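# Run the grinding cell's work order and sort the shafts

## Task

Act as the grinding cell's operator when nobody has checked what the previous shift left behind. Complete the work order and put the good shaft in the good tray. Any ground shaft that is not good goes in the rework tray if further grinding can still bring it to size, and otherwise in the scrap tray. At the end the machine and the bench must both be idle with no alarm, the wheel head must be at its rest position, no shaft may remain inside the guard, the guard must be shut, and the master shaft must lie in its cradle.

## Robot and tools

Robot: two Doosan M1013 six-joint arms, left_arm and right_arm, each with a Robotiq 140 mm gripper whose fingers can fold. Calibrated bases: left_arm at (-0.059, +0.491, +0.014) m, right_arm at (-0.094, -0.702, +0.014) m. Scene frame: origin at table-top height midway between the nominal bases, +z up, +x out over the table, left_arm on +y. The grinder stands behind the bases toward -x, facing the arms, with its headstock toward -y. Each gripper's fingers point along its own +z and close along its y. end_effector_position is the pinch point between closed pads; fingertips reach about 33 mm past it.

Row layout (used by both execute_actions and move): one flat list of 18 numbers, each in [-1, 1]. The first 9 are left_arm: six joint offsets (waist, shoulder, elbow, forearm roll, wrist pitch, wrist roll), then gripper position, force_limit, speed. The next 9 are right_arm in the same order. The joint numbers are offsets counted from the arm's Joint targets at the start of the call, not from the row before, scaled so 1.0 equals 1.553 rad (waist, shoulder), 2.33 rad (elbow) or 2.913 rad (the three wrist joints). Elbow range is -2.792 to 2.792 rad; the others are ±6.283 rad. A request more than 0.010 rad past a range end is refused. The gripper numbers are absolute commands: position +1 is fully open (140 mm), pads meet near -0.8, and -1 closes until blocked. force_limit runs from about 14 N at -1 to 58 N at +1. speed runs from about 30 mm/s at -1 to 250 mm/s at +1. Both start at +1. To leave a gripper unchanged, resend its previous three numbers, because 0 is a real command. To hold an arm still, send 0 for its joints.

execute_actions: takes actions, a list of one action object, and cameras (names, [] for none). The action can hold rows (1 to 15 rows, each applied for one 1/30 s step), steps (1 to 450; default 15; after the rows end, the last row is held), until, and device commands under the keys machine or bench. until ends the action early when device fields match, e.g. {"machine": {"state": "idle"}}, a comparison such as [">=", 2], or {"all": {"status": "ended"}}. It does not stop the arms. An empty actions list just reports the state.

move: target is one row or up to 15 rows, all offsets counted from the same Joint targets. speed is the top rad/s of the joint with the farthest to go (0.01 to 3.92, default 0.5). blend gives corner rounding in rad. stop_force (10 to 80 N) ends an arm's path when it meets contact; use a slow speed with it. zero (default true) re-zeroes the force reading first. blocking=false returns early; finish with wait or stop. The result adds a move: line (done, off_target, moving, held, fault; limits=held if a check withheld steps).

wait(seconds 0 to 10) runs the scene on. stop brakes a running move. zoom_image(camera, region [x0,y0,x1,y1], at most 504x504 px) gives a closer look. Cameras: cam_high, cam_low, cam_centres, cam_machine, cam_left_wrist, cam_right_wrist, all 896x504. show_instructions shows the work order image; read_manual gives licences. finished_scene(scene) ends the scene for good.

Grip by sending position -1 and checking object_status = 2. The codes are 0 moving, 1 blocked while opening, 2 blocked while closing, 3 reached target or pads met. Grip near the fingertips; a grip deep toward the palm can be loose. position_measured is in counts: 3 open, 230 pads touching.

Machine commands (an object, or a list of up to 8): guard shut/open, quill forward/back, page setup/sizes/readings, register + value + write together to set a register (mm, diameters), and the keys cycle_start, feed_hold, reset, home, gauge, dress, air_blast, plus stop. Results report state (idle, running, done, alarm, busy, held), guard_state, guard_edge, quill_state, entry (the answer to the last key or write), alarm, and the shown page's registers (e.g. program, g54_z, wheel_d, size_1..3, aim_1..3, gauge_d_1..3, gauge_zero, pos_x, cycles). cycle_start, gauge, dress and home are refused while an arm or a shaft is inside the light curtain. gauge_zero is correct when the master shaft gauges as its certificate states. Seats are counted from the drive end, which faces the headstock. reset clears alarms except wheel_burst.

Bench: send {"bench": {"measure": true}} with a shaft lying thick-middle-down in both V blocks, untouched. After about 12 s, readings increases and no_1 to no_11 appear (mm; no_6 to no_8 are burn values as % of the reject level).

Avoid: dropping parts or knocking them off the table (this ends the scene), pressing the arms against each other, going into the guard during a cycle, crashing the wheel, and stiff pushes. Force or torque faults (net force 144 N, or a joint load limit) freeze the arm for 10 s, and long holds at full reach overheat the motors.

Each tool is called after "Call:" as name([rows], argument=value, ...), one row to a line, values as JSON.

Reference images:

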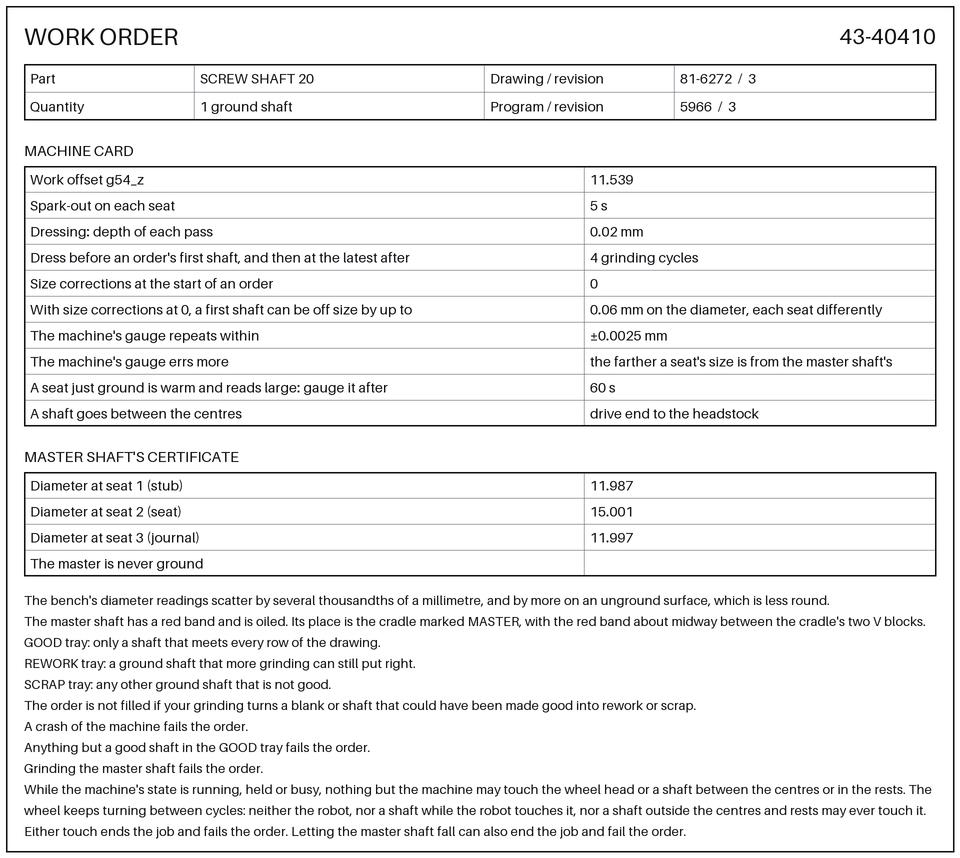

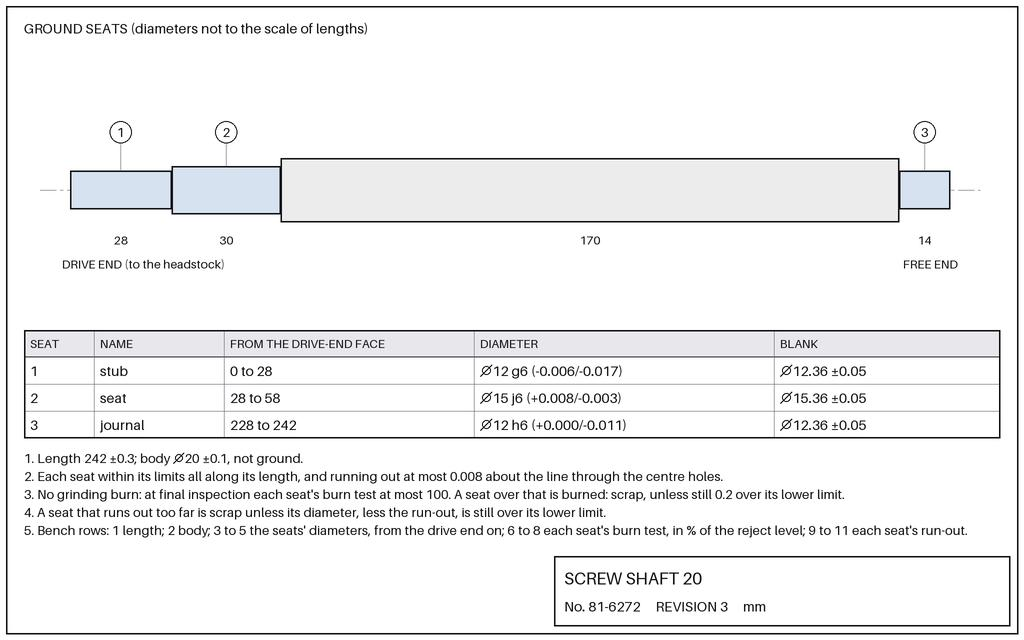

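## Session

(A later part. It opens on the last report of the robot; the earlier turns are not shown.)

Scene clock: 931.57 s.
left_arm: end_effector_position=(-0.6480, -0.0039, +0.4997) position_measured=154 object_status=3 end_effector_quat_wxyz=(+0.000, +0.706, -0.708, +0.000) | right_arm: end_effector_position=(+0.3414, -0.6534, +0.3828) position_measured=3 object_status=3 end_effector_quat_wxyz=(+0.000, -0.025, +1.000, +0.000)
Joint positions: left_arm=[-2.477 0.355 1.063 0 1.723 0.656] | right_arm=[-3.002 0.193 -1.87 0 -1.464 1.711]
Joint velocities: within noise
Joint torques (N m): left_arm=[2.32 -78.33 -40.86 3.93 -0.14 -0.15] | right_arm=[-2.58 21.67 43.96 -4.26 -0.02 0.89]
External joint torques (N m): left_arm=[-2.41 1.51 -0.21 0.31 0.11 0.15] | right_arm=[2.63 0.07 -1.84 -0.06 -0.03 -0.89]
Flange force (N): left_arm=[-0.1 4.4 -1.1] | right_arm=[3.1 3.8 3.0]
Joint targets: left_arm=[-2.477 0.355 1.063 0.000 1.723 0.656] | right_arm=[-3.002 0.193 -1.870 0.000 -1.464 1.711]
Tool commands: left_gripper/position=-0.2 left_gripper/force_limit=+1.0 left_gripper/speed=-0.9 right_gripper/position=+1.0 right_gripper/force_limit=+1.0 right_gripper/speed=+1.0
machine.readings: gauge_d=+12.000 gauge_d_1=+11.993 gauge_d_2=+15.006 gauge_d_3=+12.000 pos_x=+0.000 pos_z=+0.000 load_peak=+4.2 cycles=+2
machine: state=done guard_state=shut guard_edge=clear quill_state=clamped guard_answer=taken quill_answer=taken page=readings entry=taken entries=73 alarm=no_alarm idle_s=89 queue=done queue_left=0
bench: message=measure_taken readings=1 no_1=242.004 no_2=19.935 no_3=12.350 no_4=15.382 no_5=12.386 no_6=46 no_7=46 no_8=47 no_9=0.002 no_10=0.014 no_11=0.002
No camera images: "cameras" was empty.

Call:
execute_actions([
  {"machine":[{"register":"size_1","value":-0.0015,"write":true},{"register":"size_2","value":-0.0002,"write":true},{"register":"size_3","value":0.0065,"write":true},{"cycle_start":true}],"steps":450,"until":{"machine":{"state":["!=","done"],"queue":["!=","running"]}}},
], cameras=[])

Call:
execute_actions([
  {"steps":450,"until":{"machine":{"state":["!=","running"]}}},
], cameras=[])

Call:
execute_actions([
  {"steps":450,"until":{"machine":{"state":["!=","running"]}}},
], cameras=[])

Call:
execute_actions([
  {"steps":450,"until":{"machine":{"state":["!=","running"]}}},
], cameras=[])

Call:
execute_actions([
  {"steps":450,"until":{"machine":{"state":["!=","running"]}}},
], cameras=[])

Call:
execute_actions([
  {"steps":450,"until":{"machine":{"state":["!=","running"]}}},
], cameras=[])

Call:
execute_actions([
  {"steps":450,"until":{"machine":{"state":["!=","running"]}}},
], cameras=[])

Call:
execute_actions([
  {"steps":450,"until":{"machine":{"state":["!=","running"]}}},
], cameras=[])

Call:
execute_actions([
  {"steps":450,"until":{"machine":{"state":["!=","running"]}}},
], cameras=[])

Call:
execute_actions([
  {"steps":450,"until":{"machine":{"state":["!=","running"]}}},
], cameras=[])

Call:
execute_actions([
  {"steps":450,"until":{"machine":{"state":["!=","running"]}}},
], cameras=[])

Call:
execute_actions([
  {"steps":450,"until":{"machine":{"state":["!=","running"]}}},
], cameras=[])

Call:
execute_actions([
  {"steps":450,"until":{"machine":{"state":["!=","running"]}}},
], cameras=[])

Call:
execute_actions([
  {"steps":450,"until":{"machine":{"state":["!=","running"]}}},
], cameras=[])

Call:
execute_actions([
  {"steps":450,"until":{"machine":{"state":["!=","running"]}}},
], cameras=[])

Call:
execute_actions([
  {"steps":450,"until":{"machine":{"state":["!=","running"]}}},
], cameras=[])

Call:
execute_actions([
  {"steps":450,"until":{"machine":{"state":["!=","running"]}}},
], cameras=[])

Call:
execute_actions([
  {"steps":450,"until":{"machine":{"state":["!=","running"]}}},
], cameras=[])

Scene clock: 947.90 s.
left_arm: end_effector_position=(-0.6480, -0.0039, +0.4997) position_measured=154 object_status=3 end_effector_quat_wxyz=(+0.000, +0.706, -0.708, +0.000) | right_arm: end_effector_position=(+0.3414, -0.6534, +0.3828) position_measured=3 object_status=3 end_effector_quat_wxyz=(+0.000, -0.025, +1.000, +0.000)
Joint positions: left_arm=[-2.477 0.355 1.063 0 1.723 0.656] | right_arm=[-3.002 0.193 -1.87 0 -1.464 1.711]
Joint velocities: within noise
Joint torques (N m): left_arm=[2.33 -78.41 -40.76 3.95 -0.13 -0.13] | right_arm=[-2.6 20.98 44.01 -4.3 0 0.91]
External joint torques (N m): left_arm=[-2.31 1.98 -0.16 0.29 0.09 0.13] | right_arm=[2.54 1.55 -1.74 -0.04 -0.07 -0.91]
Flange force (N): left_arm=[0.4 4.9 -1.1] | right_arm=[5.4 3.4 2.5]
Joint targets: left_arm=[-2.477 0.355 1.063 0.000 1.723 0.656] | right_arm=[-3.002 0.193 -1.870 0.000 -1.464 1.711]
Tool commands: left_gripper/position=-0.2 left_gripper/force_limit=+1.0 left_gripper/speed=-0.9 right_gripper/position=+1.0 right_gripper/force_limit=+1.0 right_gripper/speed=+1.0
machine.readings: gauge_d=+12.000 gauge_d_1=+0.000 gauge_d_2=+0.000 gauge_d_3=+0.000 pos_x=-369.965 pos_z=+14.000 load_peak=+0.0 cycles=+2
machine: state=running guard_state=shut guard_edge=clear quill_state=clamped guard_answer=taken quill_answer=taken page=readings entry=taken entries=77 alarm=no_alarm idle_s=106 queue=running queue_left=0
bench: message=measure_taken readings=1 no_1=242.004 no_2=19.935 no_3=12.350 no_4=15.382 no_5=12.386 no_6=46 no_7=46 no_8=47 no_9=0.002 no_10=0.014 no_11=0.002
No camera images: "cameras" was empty.

Scene clock: 963.10 s.
left_arm: end_effector_position=(-0.6480, -0.0039, +0.4997) position_measured=154 object_status=3 end_effector_quat_wxyz=(+0.000, +0.706, -0.708, +0.000) | right_arm: end_effector_position=(+0.3414, -0.6534, +0.3828) position_measured=3 object_status=3 end_effector_quat_wxyz=(+0.000, -0.025, +1.000, +0.000)
Joint positions: left_arm=[-2.477 0.355 1.063 0 1.723 0.656] | right_arm=[-3.002 0.193 -1.87 0 -1.464 1.711]
Joint velocities: within noise
Joint torques (N m): left_arm=[2.39 -78.61 -40.81 3.93 -0.15 -0.15] | right_arm=[-2.45 20.99 44.12 -4.23 0.09 0.91]
External joint torques (N m): left_arm=[-2.4 2.27 -0.07 0.29 0.11 0.15] | right_arm=[2.58 0.4 -1.98 -0.09 -0.13 -0.91]
Flange force (N): left_arm=[0.5 5.1 -1.0] | right_arm=[3.9 3.6 3.0]
Joint targets: left_arm=[-2.477 0.355 1.063 0.000 1.723 0.656] | right_arm=[-3.002 0.193 -1.870 0.000 -1.464 1.711]
Tool commands: left_gripper/position=-0.2 left_gripper/force_limit=+1.0 left_gripper/speed=-0.9 right_gripper/position=+1.0 right_gripper/force_limit=+1.0 right_gripper/speed=+1.0
machine.readings: gauge_d=+12.000 gauge_d_1=+0.000 gauge_d_2=+0.000 gauge_d_3=+0.000 pos_x=-370.117 pos_z=+14.000 load_peak=+0.0 cycles=+2
machine: state=running guard_state=shut guard_edge=clear quill_state=clamped guard_answer=taken quill_answer=taken page=readings entry=taken entries=77 alarm=no_alarm idle_s=121 queue=running queue_left=0
bench: message=measure_taken readings=1 no_1=242.004 no_2=19.935 no_3=12.350 no_4=15.382 no_5=12.386 no_6=46 no_7=46 no_8=47 no_9=0.002 no_10=0.014 no_11=0.002
No camera images: "cameras" was empty.

Scene clock: 978.30 s.
left_arm: end_effector_position=(-0.6480, -0.0039, +0.4997) position_measured=154 object_status=3 end_effector_quat_wxyz=(+0.000, +0.706, -0.708, +0.000) | right_arm: end_effector_position=(+0.3414, -0.6534, +0.3828) position_measured=3 object_status=3 end_effector_quat_wxyz=(+0.000, -0.025, +1.000, +0.000)
Joint positions: left_arm=[-2.477 0.355 1.063 0 1.723 0.656] | right_arm=[-3.002 0.193 -1.87 0 -1.464 1.711]
Joint velocities: within noise
Joint torques (N m): left_arm=[2.35 -78.38 -40.83 3.93 -0.12 -0.15] | right_arm=[-2.08 21.3 44.06 -4.25 0.07 0.92]
External joint torques (N m): left_arm=[-2.32 1.88 -0.11 0.31 0.08 0.15] | right_arm=[2 1.15 -1.84 -0.08 -0.13 -0.92]
Flange force (N): left_arm=[0.2 4.6 -0.9] | right_arm=[4.8 2.2 2.6]
Joint targets: left_arm=[-2.477 0.355 1.063 0.000 1.723 0.656] | right_arm=[-3.002 0.193 -1.870 0.000 -1.464 1.711]
Tool commands: left_gripper/position=-0.2 left_gripper/force_limit=+1.0 left_gripper/speed=-0.9 right_gripper/position=+1.0 right_gripper/force_limit=+1.0 right_gripper/speed=+1.0
machine.readings: gauge_d=+12.000 gauge_d_1=+0.000 gauge_d_2=+0.000 gauge_d_3=+0.000 pos_x=-370.269 pos_z=+14.000 load_peak=+0.0 cycles=+2
machine: state=running guard_state=shut guard_edge=clear quill_state=clamped guard_answer=taken quill_answer=taken page=readings entry=taken entries=77 alarm=no_alarm idle_s=136 queue=running queue_left=0
bench: message=measure_taken readings=1 no_1=242.004 no_2=19.935 no_3=12.350 no_4=15.382 no_5=12.386 no_6=46 no_7=46 no_8=47 no_9=0.002 no_10=0.014 no_11=0.002
No camera images: "cameras" was empty.

Scene clock: 993.50 s.
left_arm: end_effector_position=(-0.6480, -0.0039, +0.4997) position_measured=154 object_status=3 end_effector_quat_wxyz=(+0.000, +0.706, -0.708, +0.000) | right_arm: end_effector_position=(+0.3414, -0.6534, +0.3828) position_measured=3 object_status=3 end_effector_quat_wxyz=(+0.000, -0.025, +1.000, +0.000)
Joint positions: left_arm=[-2.477 0.355 1.063 0 1.723 0.656] | right_arm=[-3.002 0.193 -1.87 0 -1.464 1.711]
Joint velocities: within noise
Joint torques (N m): left_arm=[2.23 -78.35 -40.8 3.94 -0.16 -0.15] | right_arm=[-2.35 21.23 44.05 -4.25 0.05 0.85]
External joint torques (N m): left_arm=[-2.14 1.7 -0.22 0.3 0.12 0.15] | right_arm=[2.34 0.95 -1.84 -0.08 -0.1 -0.85]
Flange force (N): left_arm=[0.4 4.5 -1.2] | right_arm=[4.5 3.1 2.7]
Joint targets: left_arm=[-2.477 0.355 1.063 0.000 1.723 0.656] | right_arm=[-3.002 0.193 -1.870 0.000 -1.464 1.711]
Tool commands: left_gripper/position=-0.2 left_gripper/force_limit=+1.0 left_gripper/speed=-0.9 right_gripper/position=+1.0 right_gripper/force_limit=+1.0 right_gripper/speed=+1.0
machine.readings: gauge_d=+12.000 gauge_d_1=+0.000 gauge_d_2=+0.000 gauge_d_3=+0.000 pos_x=-370.330 pos_z=+14.000 load_peak=+0.0 cycles=+2
machine: state=running guard_state=shut guard_edge=clear quill_state=clamped guard_answer=taken quill_answer=taken page=readings entry=taken entries=77 alarm=no_alarm idle_s=151 queue=running queue_left=0
bench: message=measure_taken readings=1 no_1=242.004 no_2=19.935 no_3=12.350 no_4=15.382 no_5=12.386 no_6=46 no_7=46 no_8=47 no_9=0.002 no_10=0.014 no_11=0.002
No camera images: "cameras" was empty.

Scene clock: 1008.70 s.
left_arm: end_effector_position=(-0.6480, -0.0039, +0.4997) position_measured=154 object_status=3 end_effector_quat_wxyz=(+0.000, +0.706, -0.708, +0.000) | right_arm: end_effector_position=(+0.3414, -0.6534, +0.3828) position_measured=3 object_status=3 end_effector_quat_wxyz=(+0.000, -0.025, +1.000, +0.000)
Joint positions: left_arm=[-2.477 0.355 1.063 0 1.723 0.656] | right_arm=[-3.002 0.193 -1.87 0 -1.464 1.711]
Joint velocities: within noise
Joint torques (N m): left_arm=[2.37 -78.38 -40.76 3.95 -0.16 -0.19] | right_arm=[-1.78 21.63 44.15 -4.2 -0.07 0.86]
External joint torques (N m): left_arm=[-2.38 2.11 -0.11 0.29 0.12 0.19] | right_arm=[1.8 0.2 -2.1 -0.12 0.01 -0.86]
Flange force (N): left_arm=[0.5 4.9 -1.1] | right_arm=[3.4 1.9 3.5]
Joint targets: left_arm=[-2.477 0.355 1.063 0.000 1.723 0.656] | right_arm=[-3.002 0.193 -1.870 0.000 -1.464 1.711]
Tool commands: left_gripper/position=-0.2 left_gripper/force_limit=+1.0 left_gripper/speed=-0.9 right_gripper/position=+1.0 right_gripper/force_limit=+1.0 right_gripper/speed=+1.0
machine.readings: gauge_d=+12.000 gauge_d_1=+0.000 gauge_d_2=+0.000 gauge_d_3=+0.000 pos_x=-370.361 pos_z=+14.000 load_peak=+0.0 cycles=+2
machine: state=running guard_state=shut guard_edge=clear quill_state=clamped guard_answer=taken quill_answer=taken page=readings entry=taken entries=77 alarm=no_alarm idle_s=166 queue=running queue_left=0
bench: message=measure_taken readings=1 no_1=242.004 no_2=19.935 no_3=12.350 no_4=15.382 no_5=12.386 no_6=46 no_7=46 no_8=47 no_9=0.002 no_10=0.014 no_11=0.002
No camera images: "cameras" was empty.

Scene clock: 1023.90 s.
left_arm: end_effector_position=(-0.6480, -0.0039, +0.4997) position_measured=154 object_status=3 end_effector_quat_wxyz=(+0.000, +0.706, -0.708, +0.000) | right_arm: end_effector_position=(+0.3414, -0.6534, +0.3828) position_measured=3 object_status=3 end_effector_quat_wxyz=(+0.000, -0.025, +1.000, +0.000)
Joint positions: left_arm=[-2.477 0.355 1.063 0 1.723 0.656] | right_arm=[-3.002 0.193 -1.87 0 -1.464 1.711]
Joint velocities: within noise
Joint torques (N m): left_arm=[2.3 -78.48 -40.79 3.95 -0.13 -0.15] | right_arm=[-2.26 21.36 43.97 -4.26 0.02 0.92]
External joint torques (N m): left_arm=[-2.19 1.93 -0.22 0.3 0.09 0.15] | right_arm=[2.28 0.74 -1.62 -0.09 -0.07 -0.92]
Flange force (N): left_arm=[0.6 4.8 -1.2] | right_arm=[3.9 2.9 2.4]
Joint targets: left_arm=[-2.477 0.355 1.063 0.000 1.723 0.656] | right_arm=[-3.002 0.193 -1.870 0.000 -1.464 1.711]
Tool commands: left_gripper/position=-0.2 left_gripper/force_limit=+1.0 left_gripper/speed=-0.9 right_gripper/position=+1.0 right_gripper/force_limit=+1.0 right_gripper/speed=+1.0
machine.readings: gauge_d=+12.000 gauge_d_1=+0.000 gauge_d_2=+0.000 gauge_d_3=+0.000 pos_x=-366.861 pos_z=+43.000 load_peak=+0.9 cycles=+2
machine: state=running guard_state=shut guard_edge=clear quill_state=clamped guard_answer=taken quill_answer=taken page=readings entry=taken entries=77 alarm=no_alarm idle_s=181 queue=running queue_left=0
bench: message=measure_taken readings=1 no_1=242.004 no_2=19.935 no_3=12.350 no_4=15.382 no_5=12.386 no_6=46 no_7=46 no_8=47 no_9=0.002 no_10=0.014 no_11=0.002
No camera images: "cameras" was empty.

Scene clock: 1039.10 s.
left_arm: end_effector_position=(-0.6480, -0.0039, +0.4997) position_measured=154 object_status=3 end_effector_quat_wxyz=(+0.000, +0.706, -0.708, +0.000) | right_arm: end_effector_position=(+0.3414, -0.6534, +0.3828) position_measured=3 object_status=3 end_effector_quat_wxyz=(+0.000, -0.025, +1.000, +0.000)
Joint positions: left_arm=[-2.477 0.355 1.063 0 1.723 0.656] | right_arm=[-3.002 0.193 -1.87 0 -1.464 1.711]
Joint velocities: within noise
Joint torques (N m): left_arm=[2.21 -78.5 -40.85 3.96 -0.15 -0.16] | right_arm=[-2.11 20.97 43.91 -4.25 -0.09 0.94]
External joint torques (N m): left_arm=[-2.22 2.44 0.04 0.27 0.1 0.16] | right_arm=[2.09 1.17 -1.78 -0.08 0.03 -0.94]
Flange force (N): left_arm=[0.7 5.0 -0.8] | right_arm=[4.7 2.3 2.8]
Joint targets: left_arm=[-2.477 0.355 1.063 0.000 1.723 0.656] | right_arm=[-3.002 0.193 -1.870 0.000 -1.464 1.711]
Tool commands: left_gripper/position=-0.2 left_gripper/force_limit=+1.0 left_gripper/speed=-0.9 right_gripper/position=+1.0 right_gripper/force_limit=+1.0 right_gripper/speed=+1.0
machine.readings: gauge_d=+12.000 gauge_d_1=+0.000 gauge_d_2=+0.000 gauge_d_3=+0.000 pos_x=-367.013 pos_z=+43.000 load_peak=+0.9 cycles=+2
machine: state=running guard_state=shut guard_edge=clear quill_state=clamped guard_answer=taken quill_answer=taken page=readings entry=taken entries=77 alarm=no_alarm idle_s=196 queue=running queue_left=0
bench: message=measure_taken readings=1 no_1=242.004 no_2=19.935 no_3=12.350 no_4=15.382 no_5=12.386 no_6=46 no_7=46 no_8=47 no_9=0.002 no_10=0.014 no_11=0.002
No camera images: "cameras" was empty.

Scene clock: 1054.30 s.
left_arm: end_effector_position=(-0.6480, -0.0039, +0.4997) position_measured=154 object_status=3 end_effector_quat_wxyz=(+0.000, +0.706, -0.708, +0.000) | right_arm: end_effector_position=(+0.3414, -0.6534, +0.3828) position_measured=3 object_status=3 end_effector_quat_wxyz=(+0.000, -0.025, +1.000, +0.000)
Joint positions: left_arm=[-2.477 0.355 1.063 0 1.723 0.656] | right_arm=[-3.002 0.193 -1.87 0 -1.464 1.711]
Joint velocities: within noise
Joint torques (N m): left_arm=[2.21 -78.35 -40.91 3.96 -0.11 -0.13] | right_arm=[-2.29 21.53 44.1 -4.31 0.02 0.85]
External joint torques (N m): left_arm=[-2.21 1.76 -0.07 0.29 0.07 0.13] | right_arm=[2.32 0.46 -1.93 -0.02 -0.07 -0.85]
Flange force (N): left_arm=[0.1 4.3 -0.8] | right_arm=[3.8 3.1 3.0]
Joint targets: left_arm=[-2.477 0.355 1.063 0.000 1.723 0.656] | right_arm=[-3.002 0.193 -1.870 0.000 -1.464 1.711]
Tool commands: left_gripper/position=-0.2 left_gripper/force_limit=+1.0 left_gripper/speed=-0.9 right_gripper/position=+1.0 right_gripper/force_limit=+1.0 right_gripper/speed=+1.0
machine.readings: gauge_d=+12.000 gauge_d_1=+0.000 gauge_d_2=+0.000 gauge_d_3=+0.000 pos_x=-367.165 pos_z=+43.000 load_peak=+0.9 cycles=+2
machine: state=running guard_state=shut guard_edge=clear quill_state=clamped guard_answer=taken quill_answer=taken page=readings entry=taken entries=77 alarm=no_alarm idle_s=211 queue=running queue_left=0
bench: message=measure_taken readings=1 no_1=242.004 no_2=19.935 no_3=12.350 no_4=15.382 no_5=12.386 no_6=46 no_7=46 no_8=47 no_9=0.002 no_10=0.014 no_11=0.002
No camera images: "cameras" was empty.

Scene clock: 1069.50 s.
left_arm: end_effector_position=(-0.6480, -0.0039, +0.4997) position_measured=154 object_status=3 end_effector_quat_wxyz=(+0.000, +0.706, -0.708, +0.000) | right_arm: end_effector_position=(+0.3414, -0.6534, +0.3828) position_measured=3 object_status=3 end_effector_quat_wxyz=(+0.000, -0.025, +1.000, +0.000)
Joint positions: left_arm=[-2.477 0.355 1.063 0 1.723 0.656] | right_arm=[-3.002 0.193 -1.87 0 -1.464 1.711]
Joint velocities: within noise
Joint torques (N m): left_arm=[2.38 -78.36 -40.72 3.96 -0.14 -0.17] | right_arm=[-2.63 21.51 44.07 -4.27 -0.01 0.89]
External joint torques (N m): left_arm=[-2.4 1.98 -0.21 0.28 0.1 0.17] | right_arm=[2.62 0.58 -1.89 -0.06 -0.05 -0.89]
Flange force (N): left_arm=[0.4 5.0 -1.2] | right_arm=[4.0 3.7 2.9]
Joint targets: left_arm=[-2.477 0.355 1.063 0.000 1.723 0.656] | right_arm=[-3.002 0.193 -1.870 0.000 -1.464 1.711]
Tool commands: left_gripper/position=-0.2 left_gripper/force_limit=+1.0 left_gripper/speed=-0.9 right_gripper/position=+1.0 right_gripper/force_limit=+1.0 right_gripper/speed=+1.0
machine.readings: gauge_d=+12.000 gauge_d_1=+0.000 gauge_d_2=+0.000 gauge_d_3=+0.000 pos_x=-367.297 pos_z=+43.000 load_peak=+0.9 cycles=+2
machine: state=running guard_state=shut guard_edge=clear quill_state=clamped guard_answer=taken quill_answer=taken page=readings entry=taken entries=77 alarm=no_alarm idle_s=226 queue=running queue_left=0
bench: message=measure_taken readings=1 no_1=242.004 no_2=19.935 no_3=12.350 no_4=15.382 no_5=12.386 no_6=46 no_7=46 no_8=47 no_9=0.002 no_10=0.014 no_11=0.002
No camera images: "cameras" was empty.

Scene clock: 1084.70 s.
left_arm: end_effector_position=(-0.6480, -0.0039, +0.4997) position_measured=154 object_status=3 end_effector_quat_wxyz=(+0.000, +0.706, -0.708, +0.000) | right_arm: end_effector_position=(+0.3414, -0.6534, +0.3828) position_measured=3 object_status=3 end_effector_quat_wxyz=(+0.000, -0.025, +1.000, +0.000)
Joint positions: left_arm=[-2.477 0.355 1.063 0 1.723 0.656] | right_arm=[-3.002 0.193 -1.87 0 -1.464 1.711]
Joint velocities: within noise
Joint torques (N m): left_arm=[2.34 -78.34 -40.72 3.93 -0.13 -0.16] | right_arm=[-1.98 21.04 44.08 -4.23 0.04 0.93]
External joint torques (N m): left_arm=[-2.34 1.88 -0.19 0.3 0.09 0.16] | right_arm=[2.05 0.69 -1.88 -0.1 -0.08 -0.93]
Flange force (N): left_arm=[0.3 4.8 -1.1] | right_arm=[4.0 2.3 2.8]
Joint targets: left_arm=[-2.477 0.355 1.063 0.000 1.723 0.656] | right_arm=[-3.002 0.193 -1.870 0.000 -1.464 1.711]
Tool commands: left_gripper/position=-0.2 left_gripper/force_limit=+1.0 left_gripper/speed=-0.9 right_gripper/position=+1.0 right_gripper/force_limit=+1.0 right_gripper/speed=+1.0
machine.readings: gauge_d=+12.000 gauge_d_1=+0.000 gauge_d_2=+0.000 gauge_d_3=+0.000 pos_x=-367.327 pos_z=+43.000 load_peak=+0.9 cycles=+2
machine: state=running guard_state=shut guard_edge=clear quill_state=clamped guard_answer=taken quill_answer=taken page=readings entry=taken entries=77 alarm=no_alarm idle_s=241 queue=running queue_left=0
bench: message=measure_taken readings=1 no_1=242.004 no_2=19.935 no_3=12.350 no_4=15.382 no_5=12.386 no_6=46 no_7=46 no_8=47 no_9=0.002 no_10=0.014 no_11=0.002
No camera images: "cameras" was empty.

Scene clock: 1099.90 s.
left_arm: end_effector_position=(-0.6480, -0.0039, +0.4997) position_measured=154 object_status=3 end_effector_quat_wxyz=(+0.000, +0.706, -0.708, +0.000) | right_arm: end_effector_position=(+0.3414, -0.6534, +0.3828) position_measured=3 object_status=3 end_effector_quat_wxyz=(+0.000, -0.025, +1.000, +0.000)
Joint positions: left_arm=[-2.477 0.355 1.063 0 1.723 0.656] | right_arm=[-3.002 0.193 -1.87 0 -1.464 1.711]
Joint velocities: within noise
Joint torques (N m): left_arm=[2.35 -78.35 -40.82 3.95 -0.13 -0.14] | right_arm=[-2.32 21.52 44.21 -4.22 -0.08 0.87]
External joint torques (N m): left_arm=[-2.32 1.84 -0.18 0.3 0.09 0.14] | right_arm=[2.35 0.56 -1.86 -0.13 0.03 -0.87]
Flange force (N): left_arm=[0.3 4.7 -1.1] | right_arm=[3.9 3.1 3.0]
Joint targets: left_arm=[-2.477 0.355 1.063 0.000 1.723 0.656] | right_arm=[-3.002 0.193 -1.870 0.000 -1.464 1.711]
Tool commands: left_gripper/position=-0.2 left_gripper/force_limit=+1.0 left_gripper/speed=-0.9 right_gripper/position=+1.0 right_gripper/force_limit=+1.0 right_gripper/speed=+1.0
machine.readings: gauge_d=+12.000 gauge_d_1=+0.000 gauge_d_2=+0.000 gauge_d_3=+0.000 pos_x=-367.351 pos_z=+43.000 load_peak=+0.9 cycles=+2
machine: state=running guard_state=shut guard_edge=clear quill_state=clamped guard_answer=taken quill_answer=taken page=readings entry=taken entries=77 alarm=no_alarm idle_s=256 queue=running queue_left=0
bench: message=measure_taken readings=1 no_1=242.004 no_2=19.935 no_3=12.350 no_4=15.382 no_5=12.386 no_6=46 no_7=46 no_8=47 no_9=0.002 no_10=0.014 no_11=0.002
No camera images: "cameras" was empty.

Scene clock: 1115.10 s.
left_arm: end_effector_position=(-0.6480, -0.0039, +0.4997) position_measured=154 object_status=3 end_effector_quat_wxyz=(+0.000, +0.706, -0.708, +0.000) | right_arm: end_effector_position=(+0.3414, -0.6534, +0.3828) position_measured=3 object_status=3 end_effector_quat_wxyz=(+0.000, -0.025, +1.000, +0.000)
Joint positions: left_arm=[-2.477 0.355 1.063 0 1.723 0.656] | right_arm=[-3.002 0.193 -1.87 0 -1.464 1.711]
Joint velocities: within noise
Joint torques (N m): left_arm=[2.37 -78.31 -40.76 3.94 -0.14 -0.14] | right_arm=[-2.49 20.65 44.35 -4.25 -0.05 0.93]
External joint torques (N m): left_arm=[-2.39 1.87 -0.23 0.3 0.09 0.14] | right_arm=[2.51 1.39 -1.93 -0.1 0 -0.93]
Flange force (N): left_arm=[0.3 4.9 -1.2] | right_arm=[5.4 3.3 3.0]
Joint targets: left_arm=[-2.477 0.355 1.063 0.000 1.723 0.656] | right_arm=[-3.002 0.193 -1.870 0.000 -1.464 1.711]
Tool commands: left_gripper/position=-0.2 left_gripper/force_limit=+1.0 left_gripper/speed=-0.9 right_gripper/position=+1.0 right_gripper/force_limit=+1.0 right_gripper/speed=+1.0
machine.readings: gauge_d=+12.000 gauge_d_1=+0.000 gauge_d_2=+0.000 gauge_d_3=+0.000 pos_x=-369.905 pos_z=+235.000 load_peak=+0.9 cycles=+2
machine: state=running guard_state=shut guard_edge=clear quill_state=clamped guard_answer=taken quill_answer=taken page=readings entry=taken entries=77 alarm=no_alarm idle_s=271 queue=running queue_left=0
bench: message=measure_taken readings=1 no_1=242.004 no_2=19.935 no_3=12.350 no_4=15.382 no_5=12.386 no_6=46 no_7=46 no_8=47 no_9=0.002 no_10=0.014 no_11=0.002
No camera images: "cameras" was empty.

Scene clock: 1130.30 s.
left_arm: end_effector_position=(-0.6480, -0.0039, +0.4997) position_measured=154 object_status=3 end_effector_quat_wxyz=(+0.000, +0.706, -0.708, +0.000) | right_arm: end_effector_position=(+0.3414, -0.6534, +0.3828) position_measured=3 object_status=3 end_effector_quat_wxyz=(+0.000, -0.025, +1.000, +0.000)
Joint positions: left_arm=[-2.477 0.355 1.063 0 1.723 0.656] | right_arm=[-3.002 0.193 -1.87 0 -1.464 1.711]
Joint velocities: within noise
Joint torques (N m): left_arm=[2.31 -78.26 -40.66 3.92 -0.13 -0.15] | right_arm=[-2.52 21.05 44.18 -4.18 -0.03 0.87]
External joint torques (N m): left_arm=[-2.31 1.94 -0.29 0.34 0.09 0.15] | right_arm=[2.58 0.98 -1.79 -0.17 -0.02 -0.87]
Flange force (N): left_arm=[0.6 5.0 -1.4] | right_arm=[4.6 3.6 2.7]
Joint targets: left_arm=[-2.477 0.355 1.063 0.000 1.723 0.656] | right_arm=[-3.002 0.193 -1.870 0.000 -1.464 1.711]
Tool commands: left_gripper/position=-0.2 left_gripper/force_limit=+1.0 left_gripper/speed=-0.9 right_gripper/position=+1.0 right_gripper/force_limit=+1.0 right_gripper/speed=+1.0
machine.readings: gauge_d=+12.000 gauge_d_1=+0.000 gauge_d_2=+0.000 gauge_d_3=+0.000 pos_x=-370.057 pos_z=+235.000 load_peak=+0.9 cycles=+2
machine: state=running guard_state=shut guard_edge=clear quill_state=clamped guard_answer=taken quill_answer=taken page=readings entry=taken entries=77 alarm=no_alarm idle_s=286 queue=running queue_left=0
bench: message=measure_taken readings=1 no_1=242.004 no_2=19.935 no_3=12.350 no_4=15.382 no_5=12.386 no_6=46 no_7=46 no_8=47 no_9=0.002 no_10=0.014 no_11=0.002
No camera images: "cameras" was empty.

Scene clock: 1145.50 s.
left_arm: end_effector_position=(-0.6480, -0.0039, +0.4997) position_measured=154 object_status=3 end_effector_quat_wxyz=(+0.000, +0.706, -0.708, +0.000) | right_arm: end_effector_position=(+0.3414, -0.6534, +0.3828) position_measured=3 object_status=3 end_effector_quat_wxyz=(+0.000, -0.025, +1.000, +0.000)
Joint positions: left_arm=[-2.477 0.355 1.063 0 1.723 0.656] | right_arm=[-3.002 0.193 -1.87 0 -1.464 1.711]
Joint velocities: within noise
Joint torques (N m): left_arm=[2.32 -78.46 -40.83 3.93 -0.15 -0.14] | right_arm=[-2.17 21.47 43.79 -4.33 -0.03 0.83]
External joint torques (N m): left_arm=[-2.28 2.06 -0.15 0.31 0.11 0.14] | right_arm=[2.08 1.12 -1.57 -0.01 -0.03 -0.83]
Flange force (N): left_arm=[0.5 4.9 -1.1] | right_arm=[4.4 2.6 2.3]
Joint targets: left_arm=[-2.477 0.355 1.063 0.000 1.723 0.656] | right_arm=[-3.002 0.193 -1.870 0.000 -1.464 1.711]
Tool commands: left_gripper/position=-0.2 left_gripper/force_limit=+1.0 left_gripper/speed=-0.9 right_gripper/position=+1.0 right_gripper/force_limit=+1.0 right_gripper/speed=+1.0
machine.readings: gauge_d=+12.000 gauge_d_1=+0.000 gauge_d_2=+0.000 gauge_d_3=+0.000 pos_x=-370.209 pos_z=+235.000 load_peak=+0.9 cycles=+2
machine: state=running guard_state=shut guard_edge=clear quill_state=clamped guard_answer=taken quill_answer=taken page=readings entry=taken entries=77 alarm=no_alarm idle_s=301 queue=running queue_left=0
bench: message=measure_taken readings=1 no_1=242.004 no_2=19.935 no_3=12.350 no_4=15.382 no_5=12.386 no_6=46 no_7=46 no_8=47 no_9=0.002 no_10=0.014 no_11=0.002
No camera images: "cameras" was empty.

Scene clock: 1160.70 s.
left_arm: end_effector_position=(-0.6480, -0.0039, +0.4997) position_measured=154 object_status=3 end_effector_quat_wxyz=(+0.000, +0.706, -0.708, +0.000) | right_arm: end_effector_position=(+0.3414, -0.6534, +0.3828) position_measured=3 object_status=3 end_effector_quat_wxyz=(+0.000, -0.025, +1.000, +0.000)
Joint positions: left_arm=[-2.477 0.355 1.063 0 1.723 0.656] | right_arm=[-3.002 0.193 -1.87 0 -1.464 1.711]
Joint velocities: within noise
Joint torques (N m): left_arm=[2.23 -78.48 -40.84 3.98 -0.13 -0.15] | right_arm=[-1.58 21.33 44.17 -4.17 -0.01 0.9]
External joint torques (N m): left_arm=[-2.18 1.96 -0.14 0.26 0.09 0.15] | right_arm=[1.6 0.78 -1.81 -0.17 -0.03 -0.9]
Flange force (N): left_arm=[0.5 4.7 -1.0] | right_arm=[3.9 1.4 2.8]
Joint targets: left_arm=[-2.477 0.355 1.063 0.000 1.723 0.656] | right_arm=[-3.002 0.193 -1.870 0.000 -1.464 1.711]
Tool commands: left_gripper/position=-0.2 left_gripper/force_limit=+1.0 left_gripper/speed=-0.9 right_gripper/position=+1.0 right_gripper/force_limit=+1.0 right_gripper/speed=+1.0
machine.readings: gauge_d=+12.000 gauge_d_1=+0.000 gauge_d_2=+0.000 gauge_d_3=+0.000 pos_x=-370.307 pos_z=+235.000 load_peak=+0.9 cycles=+2
machine: state=running guard_state=shut guard_edge=clear quill_state=clamped guard_answer=taken quill_answer=taken page=readings entry=taken entries=77 alarm=no_alarm idle_s=316 queue=running queue_left=0
bench: message=measure_taken readings=1 no_1=242.004 no_2=19.935 no_3=12.350 no_4=15.382 no_5=12.386 no_6=46 no_7=46 no_8=47 no_9=0.002 no_10=0.014 no_11=0.002
No camera images: "cameras" was empty.

Scene clock: 1175.90 s.
left_arm: end_effector_position=(-0.6480, -0.0039, +0.4997) position_measured=154 object_status=3 end_effector_quat_wxyz=(+0.000, +0.706, -0.708, +0.000) | right_arm: end_effector_position=(+0.3414, -0.6534, +0.3828) position_measured=3 object_status=3 end_effector_quat_wxyz=(+0.000, -0.025, +1.000, +0.000)
Joint positions: left_arm=[-2.477 0.355 1.063 0 1.723 0.656] | right_arm=[-3.002 0.193 -1.87 0 -1.464 1.711]
Joint velocities: within noise
Joint torques (N m): left_arm=[2.5 -78.6 -40.82 3.94 -0.14 -0.16] | right_arm=[-2.09 21.67 43.99 -4.29 -0.04 0.95]
External joint torques (N m): left_arm=[-2.62 2.23 -0.08 0.28 0.1 0.16] | right_arm=[2.11 0.29 -1.78 -0.05 -0.01 -0.95]
Flange force (N): left_arm=[0.3 5.3 -1.0] | right_arm=[3.2 2.5 2.9]
Joint targets: left_arm=[-2.477 0.355 1.063 0.000 1.723 0.656] | right_arm=[-3.002 0.193 -1.870 0.000 -1.464 1.711]
Tool commands: left_gripper/position=-0.2 left_gripper/force_limit=+1.0 left_gripper/speed=-0.9 right_gripper/position=+1.0 right_gripper/force_limit=+1.0 right_gripper/speed=+1.0
machine.readings: gauge_d=+12.000 gauge_d_1=+0.000 gauge_d_2=+0.000 gauge_d_3=+0.000 pos_x=-370.337 pos_z=+235.000 load_peak=+0.9 cycles=+2
machine: state=running guard_state=shut guard_edge=clear quill_state=clamped guard_answer=taken quill_answer=taken page=readings entry=taken entries=77 alarm=no_alarm idle_s=331 queue=running queue_left=0
bench: message=measure_taken readings=1 no_1=242.004 no_2=19.935 no_3=12.350 no_4=15.382 no_5=12.386 no_6=46 no_7=46 no_8=47 no_9=0.002 no_10=0.014 no_11=0.002
No camera images: "cameras" was empty.

Scene clock: 1191.10 s.
left_arm: end_effector_position=(-0.6480, -0.0039, +0.4997) position_measured=154 object_status=3 end_effector_quat_wxyz=(+0.000, +0.706, -0.708, +0.000) | right_arm: end_effector_position=(+0.3414, -0.6534, +0.3828) position_measured=3 object_status=3 end_effector_quat_wxyz=(+0.000, -0.025, +1.000, +0.000)
Joint positions: left_arm=[-2.477 0.355 1.063 0 1.723 0.656] | right_arm=[-3.002 0.193 -1.87 0 -1.464 1.711]
Joint velocities: within noise
Joint torques (N m): left_arm=[2.21 -78.32 -40.86 3.95 -0.13 -0.17] | right_arm=[-2.02 21.34 44.14 -4.22 0.08 0.94]
External joint torques (N m): left_arm=[-2.29 1.6 -0.18 0.29 0.09 0.17] | right_arm=[2.04 0.84 -1.7 -0.13 -0.12 -0.95]
Flange force (N): left_arm=[0.0 4.3 -1.0] | right_arm=[4.1 2.2 2.4]
Joint targets: left_arm=[-2.477 0.355 1.063 0.000 1.723 0.656] | right_arm=[-3.002 0.193 -1.870 0.000 -1.464 1.711]
Tool commands: left_gripper/position=-0.2 left_gripper/force_limit=+1.0 left_gripper/speed=-0.9 right_gripper/position=+1.0 right_gripper/force_limit=+1.0 right_gripper/speed=+1.0
machine.readings: gauge_d=+12.000 gauge_d_1=+0.000 gauge_d_2=+0.000 gauge_d_3=+0.000 pos_x=-28.605 pos_z=+235.000 load_peak=+0.9 cycles=+2
machine: state=running guard_state=shut guard_edge=clear quill_state=clamped guard_answer=taken quill_answer=taken page=readings entry=taken entries=77 alarm=no_alarm idle_s=346 queue=running queue_left=0
bench: message=measure_taken readings=1 no_1=242.004 no_2=19.935 no_3=12.350 no_4=15.382 no_5=12.386 no_6=46 no_7=46 no_8=47 no_9=0.002 no_10=0.014 no_11=0.002
No camera images: "cameras" was empty.

Scene clock: 1194.57 s.
left_arm: end_effector_position=(-0.6480, -0.0039, +0.4997) position_measured=154 object_status=3 end_effector_quat_wxyz=(+0.000, +0.706, -0.708, +0.000) | right_arm: end_effector_position=(+0.3414, -0.6534, +0.3828) position_measured=3 object_status=3 end_effector_quat_wxyz=(+0.000, -0.025, +1.000, +0.000)
Joint positions: left_arm=[-2.477 0.355 1.063 0 1.723 0.656] | right_arm=[-3.002 0.193 -1.87 0 -1.464 1.711]
Joint velocities: within noise
Joint torques (N m): left_arm=[2.29 -78.37 -40.82 3.93 -0.12 -0.17] | right_arm=[-2.96 21.43 44.44 -4.19 0.01 0.87]
External joint torques (N m): left_arm=[-2.3 1.98 -0.11 0.32 0.08 0.17] | right_arm=[3.03 0.38 -2.19 -0.14 -0.06 -0.87]
Flange force (N): left_arm=[0.4 4.7 -0.9] | right_arm=[4.3 4.7 3.5]
Joint targets: left_arm=[-2.477 0.355 1.063 0.000 1.723 0.656] | right_arm=[-3.002 0.193 -1.870 0.000 -1.464 1.711]
Tool commands: left_gripper/position=-0.2 left_gripper/force_limit=+1.0 left_gripper/speed=-0.9 right_gripper/position=+1.0 right_gripper/force_limit=+1.0 right_gripper/speed=+1.0
machine.readings: gauge_d=+12.000 gauge_d_1=+0.000 gauge_d_2=+0.000 gauge_d_3=+0.000 pos_x=+0.000 pos_z=+0.000 load_peak=+0.9 cycles=+3
machine: state=done guard_state=shut guard_edge=clear quill_state=clamped guard_answer=taken quill_answer=taken page=readings entry=taken entries=77 alarm=no_alarm idle_s=0 queue=done queue_left=0
bench: message=measure_taken readings=1 no_1=242.004 no_2=19.935 no_3=12.350 no_4=15.382 no_5=12.386 no_6=46 no_7=46 no_8=47 no_9=0.002 no_10=0.014 no_11=0.002
No camera images: "cameras" was empty.

Call:
wait(seconds=10, cameras=[])

Call:
wait(seconds=10, cameras=[])

Call:
wait(seconds=10, cameras=[])

Call:
wait(seconds=10, cameras=[])

Call:
wait(seconds=10, cameras=[])

Call:
wait(seconds=10, cameras=[])

Call:
wait(seconds=2, cameras=[])

Call:
execute_actions([
  {"machine":[{"register":"gauge_at","value":1,"write":true,"gauge":true},{"register":"gauge_at","value":2,"write":true,"gauge":true},{"register":"gauge_at","value":3,"write":true,"gauge":true}],"steps":450,"until":{"machine":{"queue":["!=","running"]}}},
], cameras=[])

Call:
execute_actions([
  {"machine":[{"register":"gauge_at","value":1,"write":true,"gauge":true},{"register":"gauge_at","value":2,"write":true,"gauge":true},{"register":"gauge_at","value":3,"write":true,"gauge":true}],"steps":450,"until":{"machine":{"queue":["!=","running"]}}},
], cameras=[])

Scene clock: 1206.07 s.
left_arm: end_effector_position=(-0.6480, -0.0039, +0.4997) position_measured=154 object_status=3 end_effector_quat_wxyz=(+0.000, +0.706, -0.708, +0.000) | right_arm: end_effector_position=(+0.3414, -0.6534, +0.3828) position_measured=3 object_status=3 end_effector_quat_wxyz=(+0.000, -0.025, +1.000, +0.000)
Joint positions: left_arm=[-2.477 0.355 1.063 0 1.723 0.656] | right_arm=[-3.002 0.193 -1.87 0 -1.464 1.711]
Joint velocities: within noise
Joint torques (N m): left_arm=[2.51 -78.3 -40.76 3.96 -0.15 -0.17] | right_arm=[-2.33 21.3 43.99 -4.23 0.06 0.98]
External joint torques (N m): left_arm=[-2.52 2.04 -0.11 0.28 0.11 0.17] | right_arm=[2.31 0.88 -1.81 -0.1 -0.11 -0.98]
Flange force (N): left_arm=[0.2 5.0 -1.0] | right_arm=[4.3 2.8 2.6]
Joint targets: left_arm=[-2.477 0.355 1.063 0.000 1.723 0.656] | right_arm=[-3.002 0.193 -1.870 0.000 -1.464 1.711]
Tool commands: left_gripper/position=-0.2 left_gripper/force_limit=+1.0 left_gripper/speed=-0.9 right_gripper/position=+1.0 right_gripper/force_limit=+1.0 right_gripper/speed=+1.0
machine.readings: gauge_d=+12.000 gauge_d_1=+0.000 gauge_d_2=+0.000 gauge_d_3=+0.000 pos_x=+0.000 pos_z=+0.000 load_peak=+0.9 cycles=+3
machine: state=done guard_state=shut guard_edge=clear quill_state=clamped guard_answer=taken quill_answer=taken page=readings entry=taken entries=77 alarm=no_alarm idle_s=12 queue=done queue_left=0
bench: message=measure_taken readings=1 no_1=242.004 no_2=19.935 no_3=12.350 no_4=15.382 no_5=12.386 no_6=46 no_7=46 no_8=47 no_9=0.002 no_10=0.014 no_11=0.002
wait: 10.00 s; at rest from the start
No camera images: "cameras" was empty.

Scene clock: 1216.07 s.
left_arm: end_effector_position=(-0.6480, -0.0039, +0.4997) position_measured=154 object_status=3 end_effector_quat_wxyz=(+0.000, +0.706, -0.708, +0.000) | right_arm: end_effector_position=(+0.3414, -0.6534, +0.3828) position_measured=3 object_status=3 end_effector_quat_wxyz=(+0.000, -0.025, +1.000, +0.000)
Joint positions: left_arm=[-2.477 0.355 1.063 0 1.723 0.656] | right_arm=[-3.002 0.193 -1.87 0 -1.464 1.711]
Joint velocities: within noise
Joint torques (N m): left_arm=[2.39 -78.46 -40.75 3.93 -0.16 -0.16] | right_arm=[-2.45 21.35 44.06 -4.35 0.05 0.76]
External joint torques (N m): left_arm=[-2.39 2.13 -0.13 0.3 0.12 0.16] | right_arm=[2.46 0.65 -1.94 0.03 -0.11 -0.76]
Flange force (N): left_arm=[0.5 5.1 -1.1] | right_arm=[4.2 3.6 2.9]
Joint targets: left_arm=[-2.477 0.355 1.063 0.000 1.723 0.656] | right_arm=[-3.002 0.193 -1.870 0.000 -1.464 1.711]
Tool commands: left_gripper/position=-0.2 left_gripper/force_limit=+1.0 left_gripper/speed=-0.9 right_gripper/position=+1.0 right_gripper/force_limit=+1.0 right_gripper/speed=+1.0
machine.readings: gauge_d=+12.000 gauge_d_1=+0.000 gauge_d_2=+0.000 gauge_d_3=+0.000 pos_x=+0.000 pos_z=+0.000 load_peak=+0.9 cycles=+3
machine: state=done guard_state=shut guard_edge=clear quill_state=clamped guard_answer=taken quill_answer=taken page=readings entry=taken entries=77 alarm=no_alarm idle_s=22 queue=done queue_left=0
bench: message=measure_taken readings=1 no_1=242.004 no_2=19.935 no_3=12.350 no_4=15.382 no_5=12.386 no_6=46 no_7=46 no_8=47 no_9=0.002 no_10=0.014 no_11=0.002
wait: 10.00 s
No camera images: "cameras" was empty.

Scene clock: 1226.07 s.
left_arm: end_effector_position=(-0.6480, -0.0039, +0.4997) position_measured=154 object_status=3 end_effector_quat_wxyz=(+0.000, +0.706, -0.708, +0.000) | right_arm: end_effector_position=(+0.3414, -0.6534, +0.3828) position_measured=3 object_status=3 end_effector_quat_wxyz=(+0.000, -0.025, +1.000, +0.000)
Joint positions: left_arm=[-2.477 0.355 1.063 0 1.723 0.656] | right_arm=[-3.002 0.193 -1.87 0 -1.464 1.711]
Joint velocities: within noise
Joint torques (N m): left_arm=[2.43 -78.48 -40.81 3.98 -0.15 -0.12] | right_arm=[-1.68 21.04 43.91 -4.17 -0.11 0.85]
External joint torques (N m): left_arm=[-2.43 1.8 -0.26 0.28 0.1 0.12] | right_arm=[1.68 0.98 -1.74 -0.16 0.05 -0.85]
Flange force (N): left_arm=[0.2 4.9 -1.3] | right_arm=[4.2 1.6 2.8]
Joint targets: left_arm=[-2.477 0.355 1.063 0.000 1.723 0.656] | right_arm=[-3.002 0.193 -1.870 0.000 -1.464 1.711]
Tool commands: left_gripper/position=-0.2 left_gripper/force_limit=+1.0 left_gripper/speed=-0.9 right_gripper/position=+1.0 right_gripper/force_limit=+1.0 right_gripper/speed=+1.0
machine.readings: gauge_d=+12.000 gauge_d_1=+0.000 gauge_d_2=+0.000 gauge_d_3=+0.000 pos_x=+0.000 pos_z=+0.000 load_peak=+0.9 cycles=+3
machine: state=done guard_state=shut guard_edge=clear quill_state=clamped guard_answer=taken quill_answer=taken page=readings entry=taken entries=77 alarm=no_alarm idle_s=31 queue=done queue_left=0
bench: message=measure_taken readings=1 no_1=242.004 no_2=19.935 no_3=12.350 no_4=15.382 no_5=12.386 no_6=46 no_7=46 no_8=47 no_9=0.002 no_10=0.014 no_11=0.002
wait: 10.00 s
No camera images: "cameras" was empty.

Scene clock: 1236.07 s.
left_arm: end_effector_position=(-0.6480, -0.0039, +0.4997) position_measured=154 object_status=3 end_effector_quat_wxyz=(+0.000, +0.706, -0.708, +0.000) | right_arm: end_effector_position=(+0.3414, -0.6534, +0.3828) position_measured=3 object_status=3 end_effector_quat_wxyz=(+0.000, -0.025, +1.000, +0.000)
Joint positions: left_arm=[-2.477 0.355 1.063 0 1.723 0.656] | right_arm=[-3.002 0.193 -1.87 0 -1.464 1.711]
Joint velocities: within noise
Joint torques (N m): left_arm=[2.52 -78.2 -40.81 3.95 -0.14 -0.15] | right_arm=[-2.06 21.86 43.87 -4.24 -0.06 0.83]
External joint torques (N m): left_arm=[-2.57 1.82 -0.08 0.28 0.1 0.15] | right_arm=[2.06 0.37 -1.48 -0.11 0.01 -0.83]
Flange force (N): left_arm=[-0.2 4.7 -0.9] | right_arm=[3.0 2.6 2.4]
Joint targets: left_arm=[-2.477 0.355 1.063 0.000 1.723 0.656] | right_arm=[-3.002 0.193 -1.870 0.000 -1.464 1.711]
Tool commands: left_gripper/position=-0.2 left_gripper/force_limit=+1.0 left_gripper/speed=-0.9 right_gripper/position=+1.0 right_gripper/force_limit=+1.0 right_gripper/speed=+1.0
machine.readings: gauge_d=+12.000 gauge_d_1=+0.000 gauge_d_2=+0.000 gauge_d_3=+0.000 pos_x=+0.000 pos_z=+0.000 load_peak=+0.9 cycles=+3
machine: state=done guard_state=shut guard_edge=clear quill_state=clamped guard_answer=taken quill_answer=taken page=readings entry=taken entries=77 alarm=no_alarm idle_s=41 queue=done queue_left=0
bench: message=measure_taken readings=1 no_1=242.004 no_2=19.935 no_3=12.350 no_4=15.382 no_5=12.386 no_6=46 no_7=46 no_8=47 no_9=0.002 no_10=0.014 no_11=0.002
wait: 10.00 s
No camera images: "cameras" was empty.

Scene clock: 1246.07 s.
left_arm: end_effector_position=(-0.6480, -0.0039, +0.4997) position_measured=154 object_status=3 end_effector_quat_wxyz=(+0.000, +0.706, -0.708, +0.000) | right_arm: end_effector_position=(+0.3414, -0.6534, +0.3828) position_measured=3 object_status=3 end_effector_quat_wxyz=(+0.000, -0.025, +1.000, +0.000)
Joint positions: left_arm=[-2.477 0.355 1.063 0 1.723 0.656] | right_arm=[-3.002 0.193 -1.87 0 -1.464 1.711]
Joint velocities: within noise
Joint torques (N m): left_arm=[2.43 -78.4 -40.83 3.94 -0.15 -0.17] | right_arm=[-2.39 20.94 43.97 -4.18 0.07 0.9]
External joint torques (N m): left_arm=[-2.47 2.07 -0.07 0.29 0.11 0.17] | right_arm=[2.39 1.34 -1.68 -0.15 -0.13 -0.9]
Flange force (N): left_arm=[0.2 4.9 -0.9] | right_arm=[5.0 3.1 2.3]
Joint targets: left_arm=[-2.477 0.355 1.063 0.000 1.723 0.656] | right_arm=[-3.002 0.193 -1.870 0.000 -1.464 1.711]
Tool commands: left_gripper/position=-0.2 left_gripper/force_limit=+1.0 left_gripper/speed=-0.9 right_gripper/position=+1.0 right_gripper/force_limit=+1.0 right_gripper/speed=+1.0
machine.readings: gauge_d=+12.000 gauge_d_1=+0.000 gauge_d_2=+0.000 gauge_d_3=+0.000 pos_x=+0.000 pos_z=+0.000 load_peak=+0.9 cycles=+3
machine: state=done guard_state=shut guard_edge=clear quill_state=clamped guard_answer=taken quill_answer=taken page=readings entry=taken entries=77 alarm=no_alarm idle_s=51 queue=done queue_left=0
bench: message=measure_taken readings=1 no_1=242.004 no_2=19.935 no_3=12.350 no_4=15.382 no_5=12.386 no_6=46 no_7=46 no_8=47 no_9=0.002 no_10=0.014 no_11=0.002
wait: 10.00 s
No camera images: "cameras" was empty.

Scene clock: 1256.07 s.
left_arm: end_effector_position=(-0.6480, -0.0039, +0.4997) position_measured=154 object_status=3 end_effector_quat_wxyz=(+0.000, +0.706, -0.708, +0.000) | right_arm: end_effector_position=(+0.3414, -0.6534, +0.3828) position_measured=3 object_status=3 end_effector_quat_wxyz=(+0.000, -0.025, +1.000, +0.000)
Joint positions: left_arm=[-2.477 0.355 1.063 0 1.723 0.656] | right_arm=[-3.002 0.193 -1.87 0 -1.464 1.711]
Joint velocities: within noise
Joint torques (N m): left_arm=[2.45 -78.24 -40.85 3.97 -0.13 -0.14] | right_arm=[-2.61 21.11 44.05 -4.17 0 0.91]
External joint torques (N m): left_arm=[-2.46 1.7 -0.17 0.28 0.09 0.14] | right_arm=[2.63 0.85 -1.78 -0.18 -0.05 -0.91]
Flange force (N): left_arm=[-0.1 4.6 -1.0] | right_arm=[4.3 3.7 2.7]
Joint targets: left_arm=[-2.477 0.355 1.063 0.000 1.723 0.656] | right_arm=[-3.002 0.193 -1.870 0.000 -1.464 1.711]
Tool commands: left_gripper/position=-0.2 left_gripper/force_limit=+1.0 left_gripper/speed=-0.9 right_gripper/position=+1.0 right_gripper/force_limit=+1.0 right_gripper/speed=+1.0
machine.readings: gauge_d=+12.000 gauge_d_1=+0.000 gauge_d_2=+0.000 gauge_d_3=+0.000 pos_x=+0.000 pos_z=+0.000 load_peak=+0.9 cycles=+3
machine: state=done guard_state=shut guard_edge=clear quill_state=clamped guard_answer=taken quill_answer=taken page=readings entry=taken entries=77 alarm=no_alarm idle_s=61 queue=done queue_left=0
bench: message=measure_taken readings=1 no_1=242.004 no_2=19.935 no_3=12.350 no_4=15.382 no_5=12.386 no_6=46 no_7=46 no_8=47 no_9=0.002 no_10=0.014 no_11=0.002
wait: 10.00 s
No camera images: "cameras" was empty.

Scene clock: 1258.07 s.
left_arm: end_effector_position=(-0.6480, -0.0039, +0.4997) position_measured=154 object_status=3 end_effector_quat_wxyz=(+0.000, +0.706, -0.708, +0.000) | right_arm: end_effector_position=(+0.3414, -0.6534, +0.3828) position_measured=3 object_status=3 end_effector_quat_wxyz=(+0.000, -0.025, +1.000, +0.000)
Joint positions: left_arm=[-2.477 0.355 1.063 0 1.723 0.656] | right_arm=[-3.002 0.193 -1.87 0 -1.464 1.711]
Joint velocities: within noise
Joint torques (N m): left_arm=[2.32 -78.29 -40.78 3.95 -0.13 -0.17] | right_arm=[-2.34 21.18 44 -4.31 0.09 0.88]
External joint torques (N m): left_arm=[-2.23 1.84 -0.18 0.3 0.09 0.17] | right_arm=[2.34 0.98 -1.7 -0.03 -0.15 -0.89]
Flange force (N): left_arm=[0.4 4.6 -1.1] | right_arm=[4.4 3.1 2.4]
Joint targets: left_arm=[-2.477 0.355 1.063 0.000 1.723 0.656] | right_arm=[-3.002 0.193 -1.870 0.000 -1.464 1.711]
Tool commands: left_gripper/position=-0.2 left_gripper/force_limit=+1.0 left_gripper/speed=-0.9 right_gripper/position=+1.0 right_gripper/force_limit=+1.0 right_gripper/speed=+1.0
machine.readings: gauge_d=+12.000 gauge_d_1=+0.000 gauge_d_2=+0.000 gauge_d_3=+0.000 pos_x=+0.000 pos_z=+0.000 load_peak=+0.9 cycles=+3
machine: state=done guard_state=shut guard_edge=clear quill_state=clamped guard_answer=taken quill_answer=taken page=readings entry=taken entries=77 alarm=no_alarm idle_s=63 queue=done queue_left=0
bench: message=measure_taken readings=1 no_1=242.004 no_2=19.935 no_3=12.350 no_4=15.382 no_5=12.386 no_6=46 no_7=46 no_8=47 no_9=0.002 no_10=0.014 no_11=0.002
wait: 2.00 s
No camera images: "cameras" was empty.

Scene clock: 1270.40 s.
left_arm: end_effector_position=(-0.6480, -0.0039, +0.4997) position_measured=154 object_status=3 end_effector_quat_wxyz=(+0.000, +0.706, -0.708, +0.000) | right_arm: end_effector_position=(+0.3414, -0.6534, +0.3828) position_measured=3 object_status=3 end_effector_quat_wxyz=(+0.000, -0.025, +1.000, +0.000)
Joint positions: left_arm=[-2.477 0.355 1.063 0 1.723 0.656] | right_arm=[-3.002 0.193 -1.87 0 -1.464 1.711]
Joint velocities: within noise
Joint torques (N m): left_arm=[2.32 -78.27 -40.78 3.93 -0.14 -0.16] | right_arm=[-1.94 20.73 44.06 -4.26 0.03 0.86]
External joint torques (N m): left_arm=[-2.34 1.86 -0.15 0.31 0.1 0.16] | right_arm=[1.9 1.65 -1.74 -0.09 -0.09 -0.86]
Flange force (N): left_arm=[0.2 4.7 -1.0] | right_arm=[5.4 2.0 2.4]
Joint targets: left_arm=[-2.477 0.355 1.063 0.000 1.723 0.656] | right_arm=[-3.002 0.193 -1.870 0.000 -1.464 1.711]
Tool commands: left_gripper/position=-0.2 left_gripper/force_limit=+1.0 left_gripper/speed=-0.9 right_gripper/position=+1.0 right_gripper/force_limit=+1.0 right_gripper/speed=+1.0
machine.readings: gauge_d=+11.995 gauge_d_1=+11.988 gauge_d_2=+15.004 gauge_d_3=+11.995 pos_x=+0.000 pos_z=+0.000 load_peak=+0.9 cycles=+3
machine: state=done guard_state=shut guard_edge=clear quill_state=clamped guard_answer=taken quill_answer=taken page=readings entry=taken entries=83 alarm=no_alarm idle_s=75 queue=done queue_left=0
bench: message=measure_taken readings=1 no_1=242.004 no_2=19.935 no_3=12.350 no_4=15.382 no_5=12.386 no_6=46 no_7=46 no_8=47 no_9=0.002 no_10=0.014 no_11=0.002
No camera images: "cameras" was empty.

Scene clock: 1282.73 s.
left_arm: end_effector_position=(-0.6480, -0.0039, +0.4997) position_measured=154 object_status=3 end_effector_quat_wxyz=(+0.000, +0.706, -0.708, +0.000) | right_arm: end_effector_position=(+0.3414, -0.6534, +0.3828) position_measured=3 object_status=3 end_effector_quat_wxyz=(+0.000, -0.025, +1.000, +0.000)
Joint positions: left_arm=[-2.477 0.355 1.063 0 1.723 0.656] | right_arm=[-3.002 0.193 -1.87 0 -1.464 1.711]
Joint velocities: within noise
Joint torques (N m): left_arm=[2.28 -78.41 -40.72 3.99 -0.15 -0.14] | right_arm=[-2.36 21.04 44.28 -4.15 -0.05 0.82]
External joint torques (N m): left_arm=[-2.17 1.65 -0.31 0.26 0.11 0.14] | right_arm=[2.33 1.04 -2.14 -0.18 -0.01 -0.82]
Flange force (N): left_arm=[0.4 4.6 -1.4] | right_arm=[5.1 3.1 3.4]
Joint targets: left_arm=[-2.477 0.355 1.063 0.000 1.723 0.656] | right_arm=[-3.002 0.193 -1.870 0.000 -1.464 1.711]
Tool commands: left_gripper/position=-0.2 left_gripper/force_limit=+1.0 left_gripper/speed=-0.9 right_gripper/position=+1.0 right_gripper/force_limit=+1.0 right_gripper/speed=+1.0
machine.readings: gauge_d=+11.995 gauge_d_1=+11.988 gauge_d_2=+15.004 gauge_d_3=+11.995 pos_x=+0.000 pos_z=+0.000 load_peak=+0.9 cycles=+3
machine: state=done guard_state=shut guard_edge=clear quill_state=clamped guard_answer=taken quill_answer=taken page=readings entry=taken entries=89 alarm=no_alarm idle_s=88 queue=done queue_left=0
bench: message=measure_taken readings=1 no_1=242.004 no_2=19.935 no_3=12.350 no_4=15.382 no_5=12.386 no_6=46 no_7=46 no_8=47 no_9=0.002 no_10=0.014 no_11=0.002
No camera images: "cameras" was empty.


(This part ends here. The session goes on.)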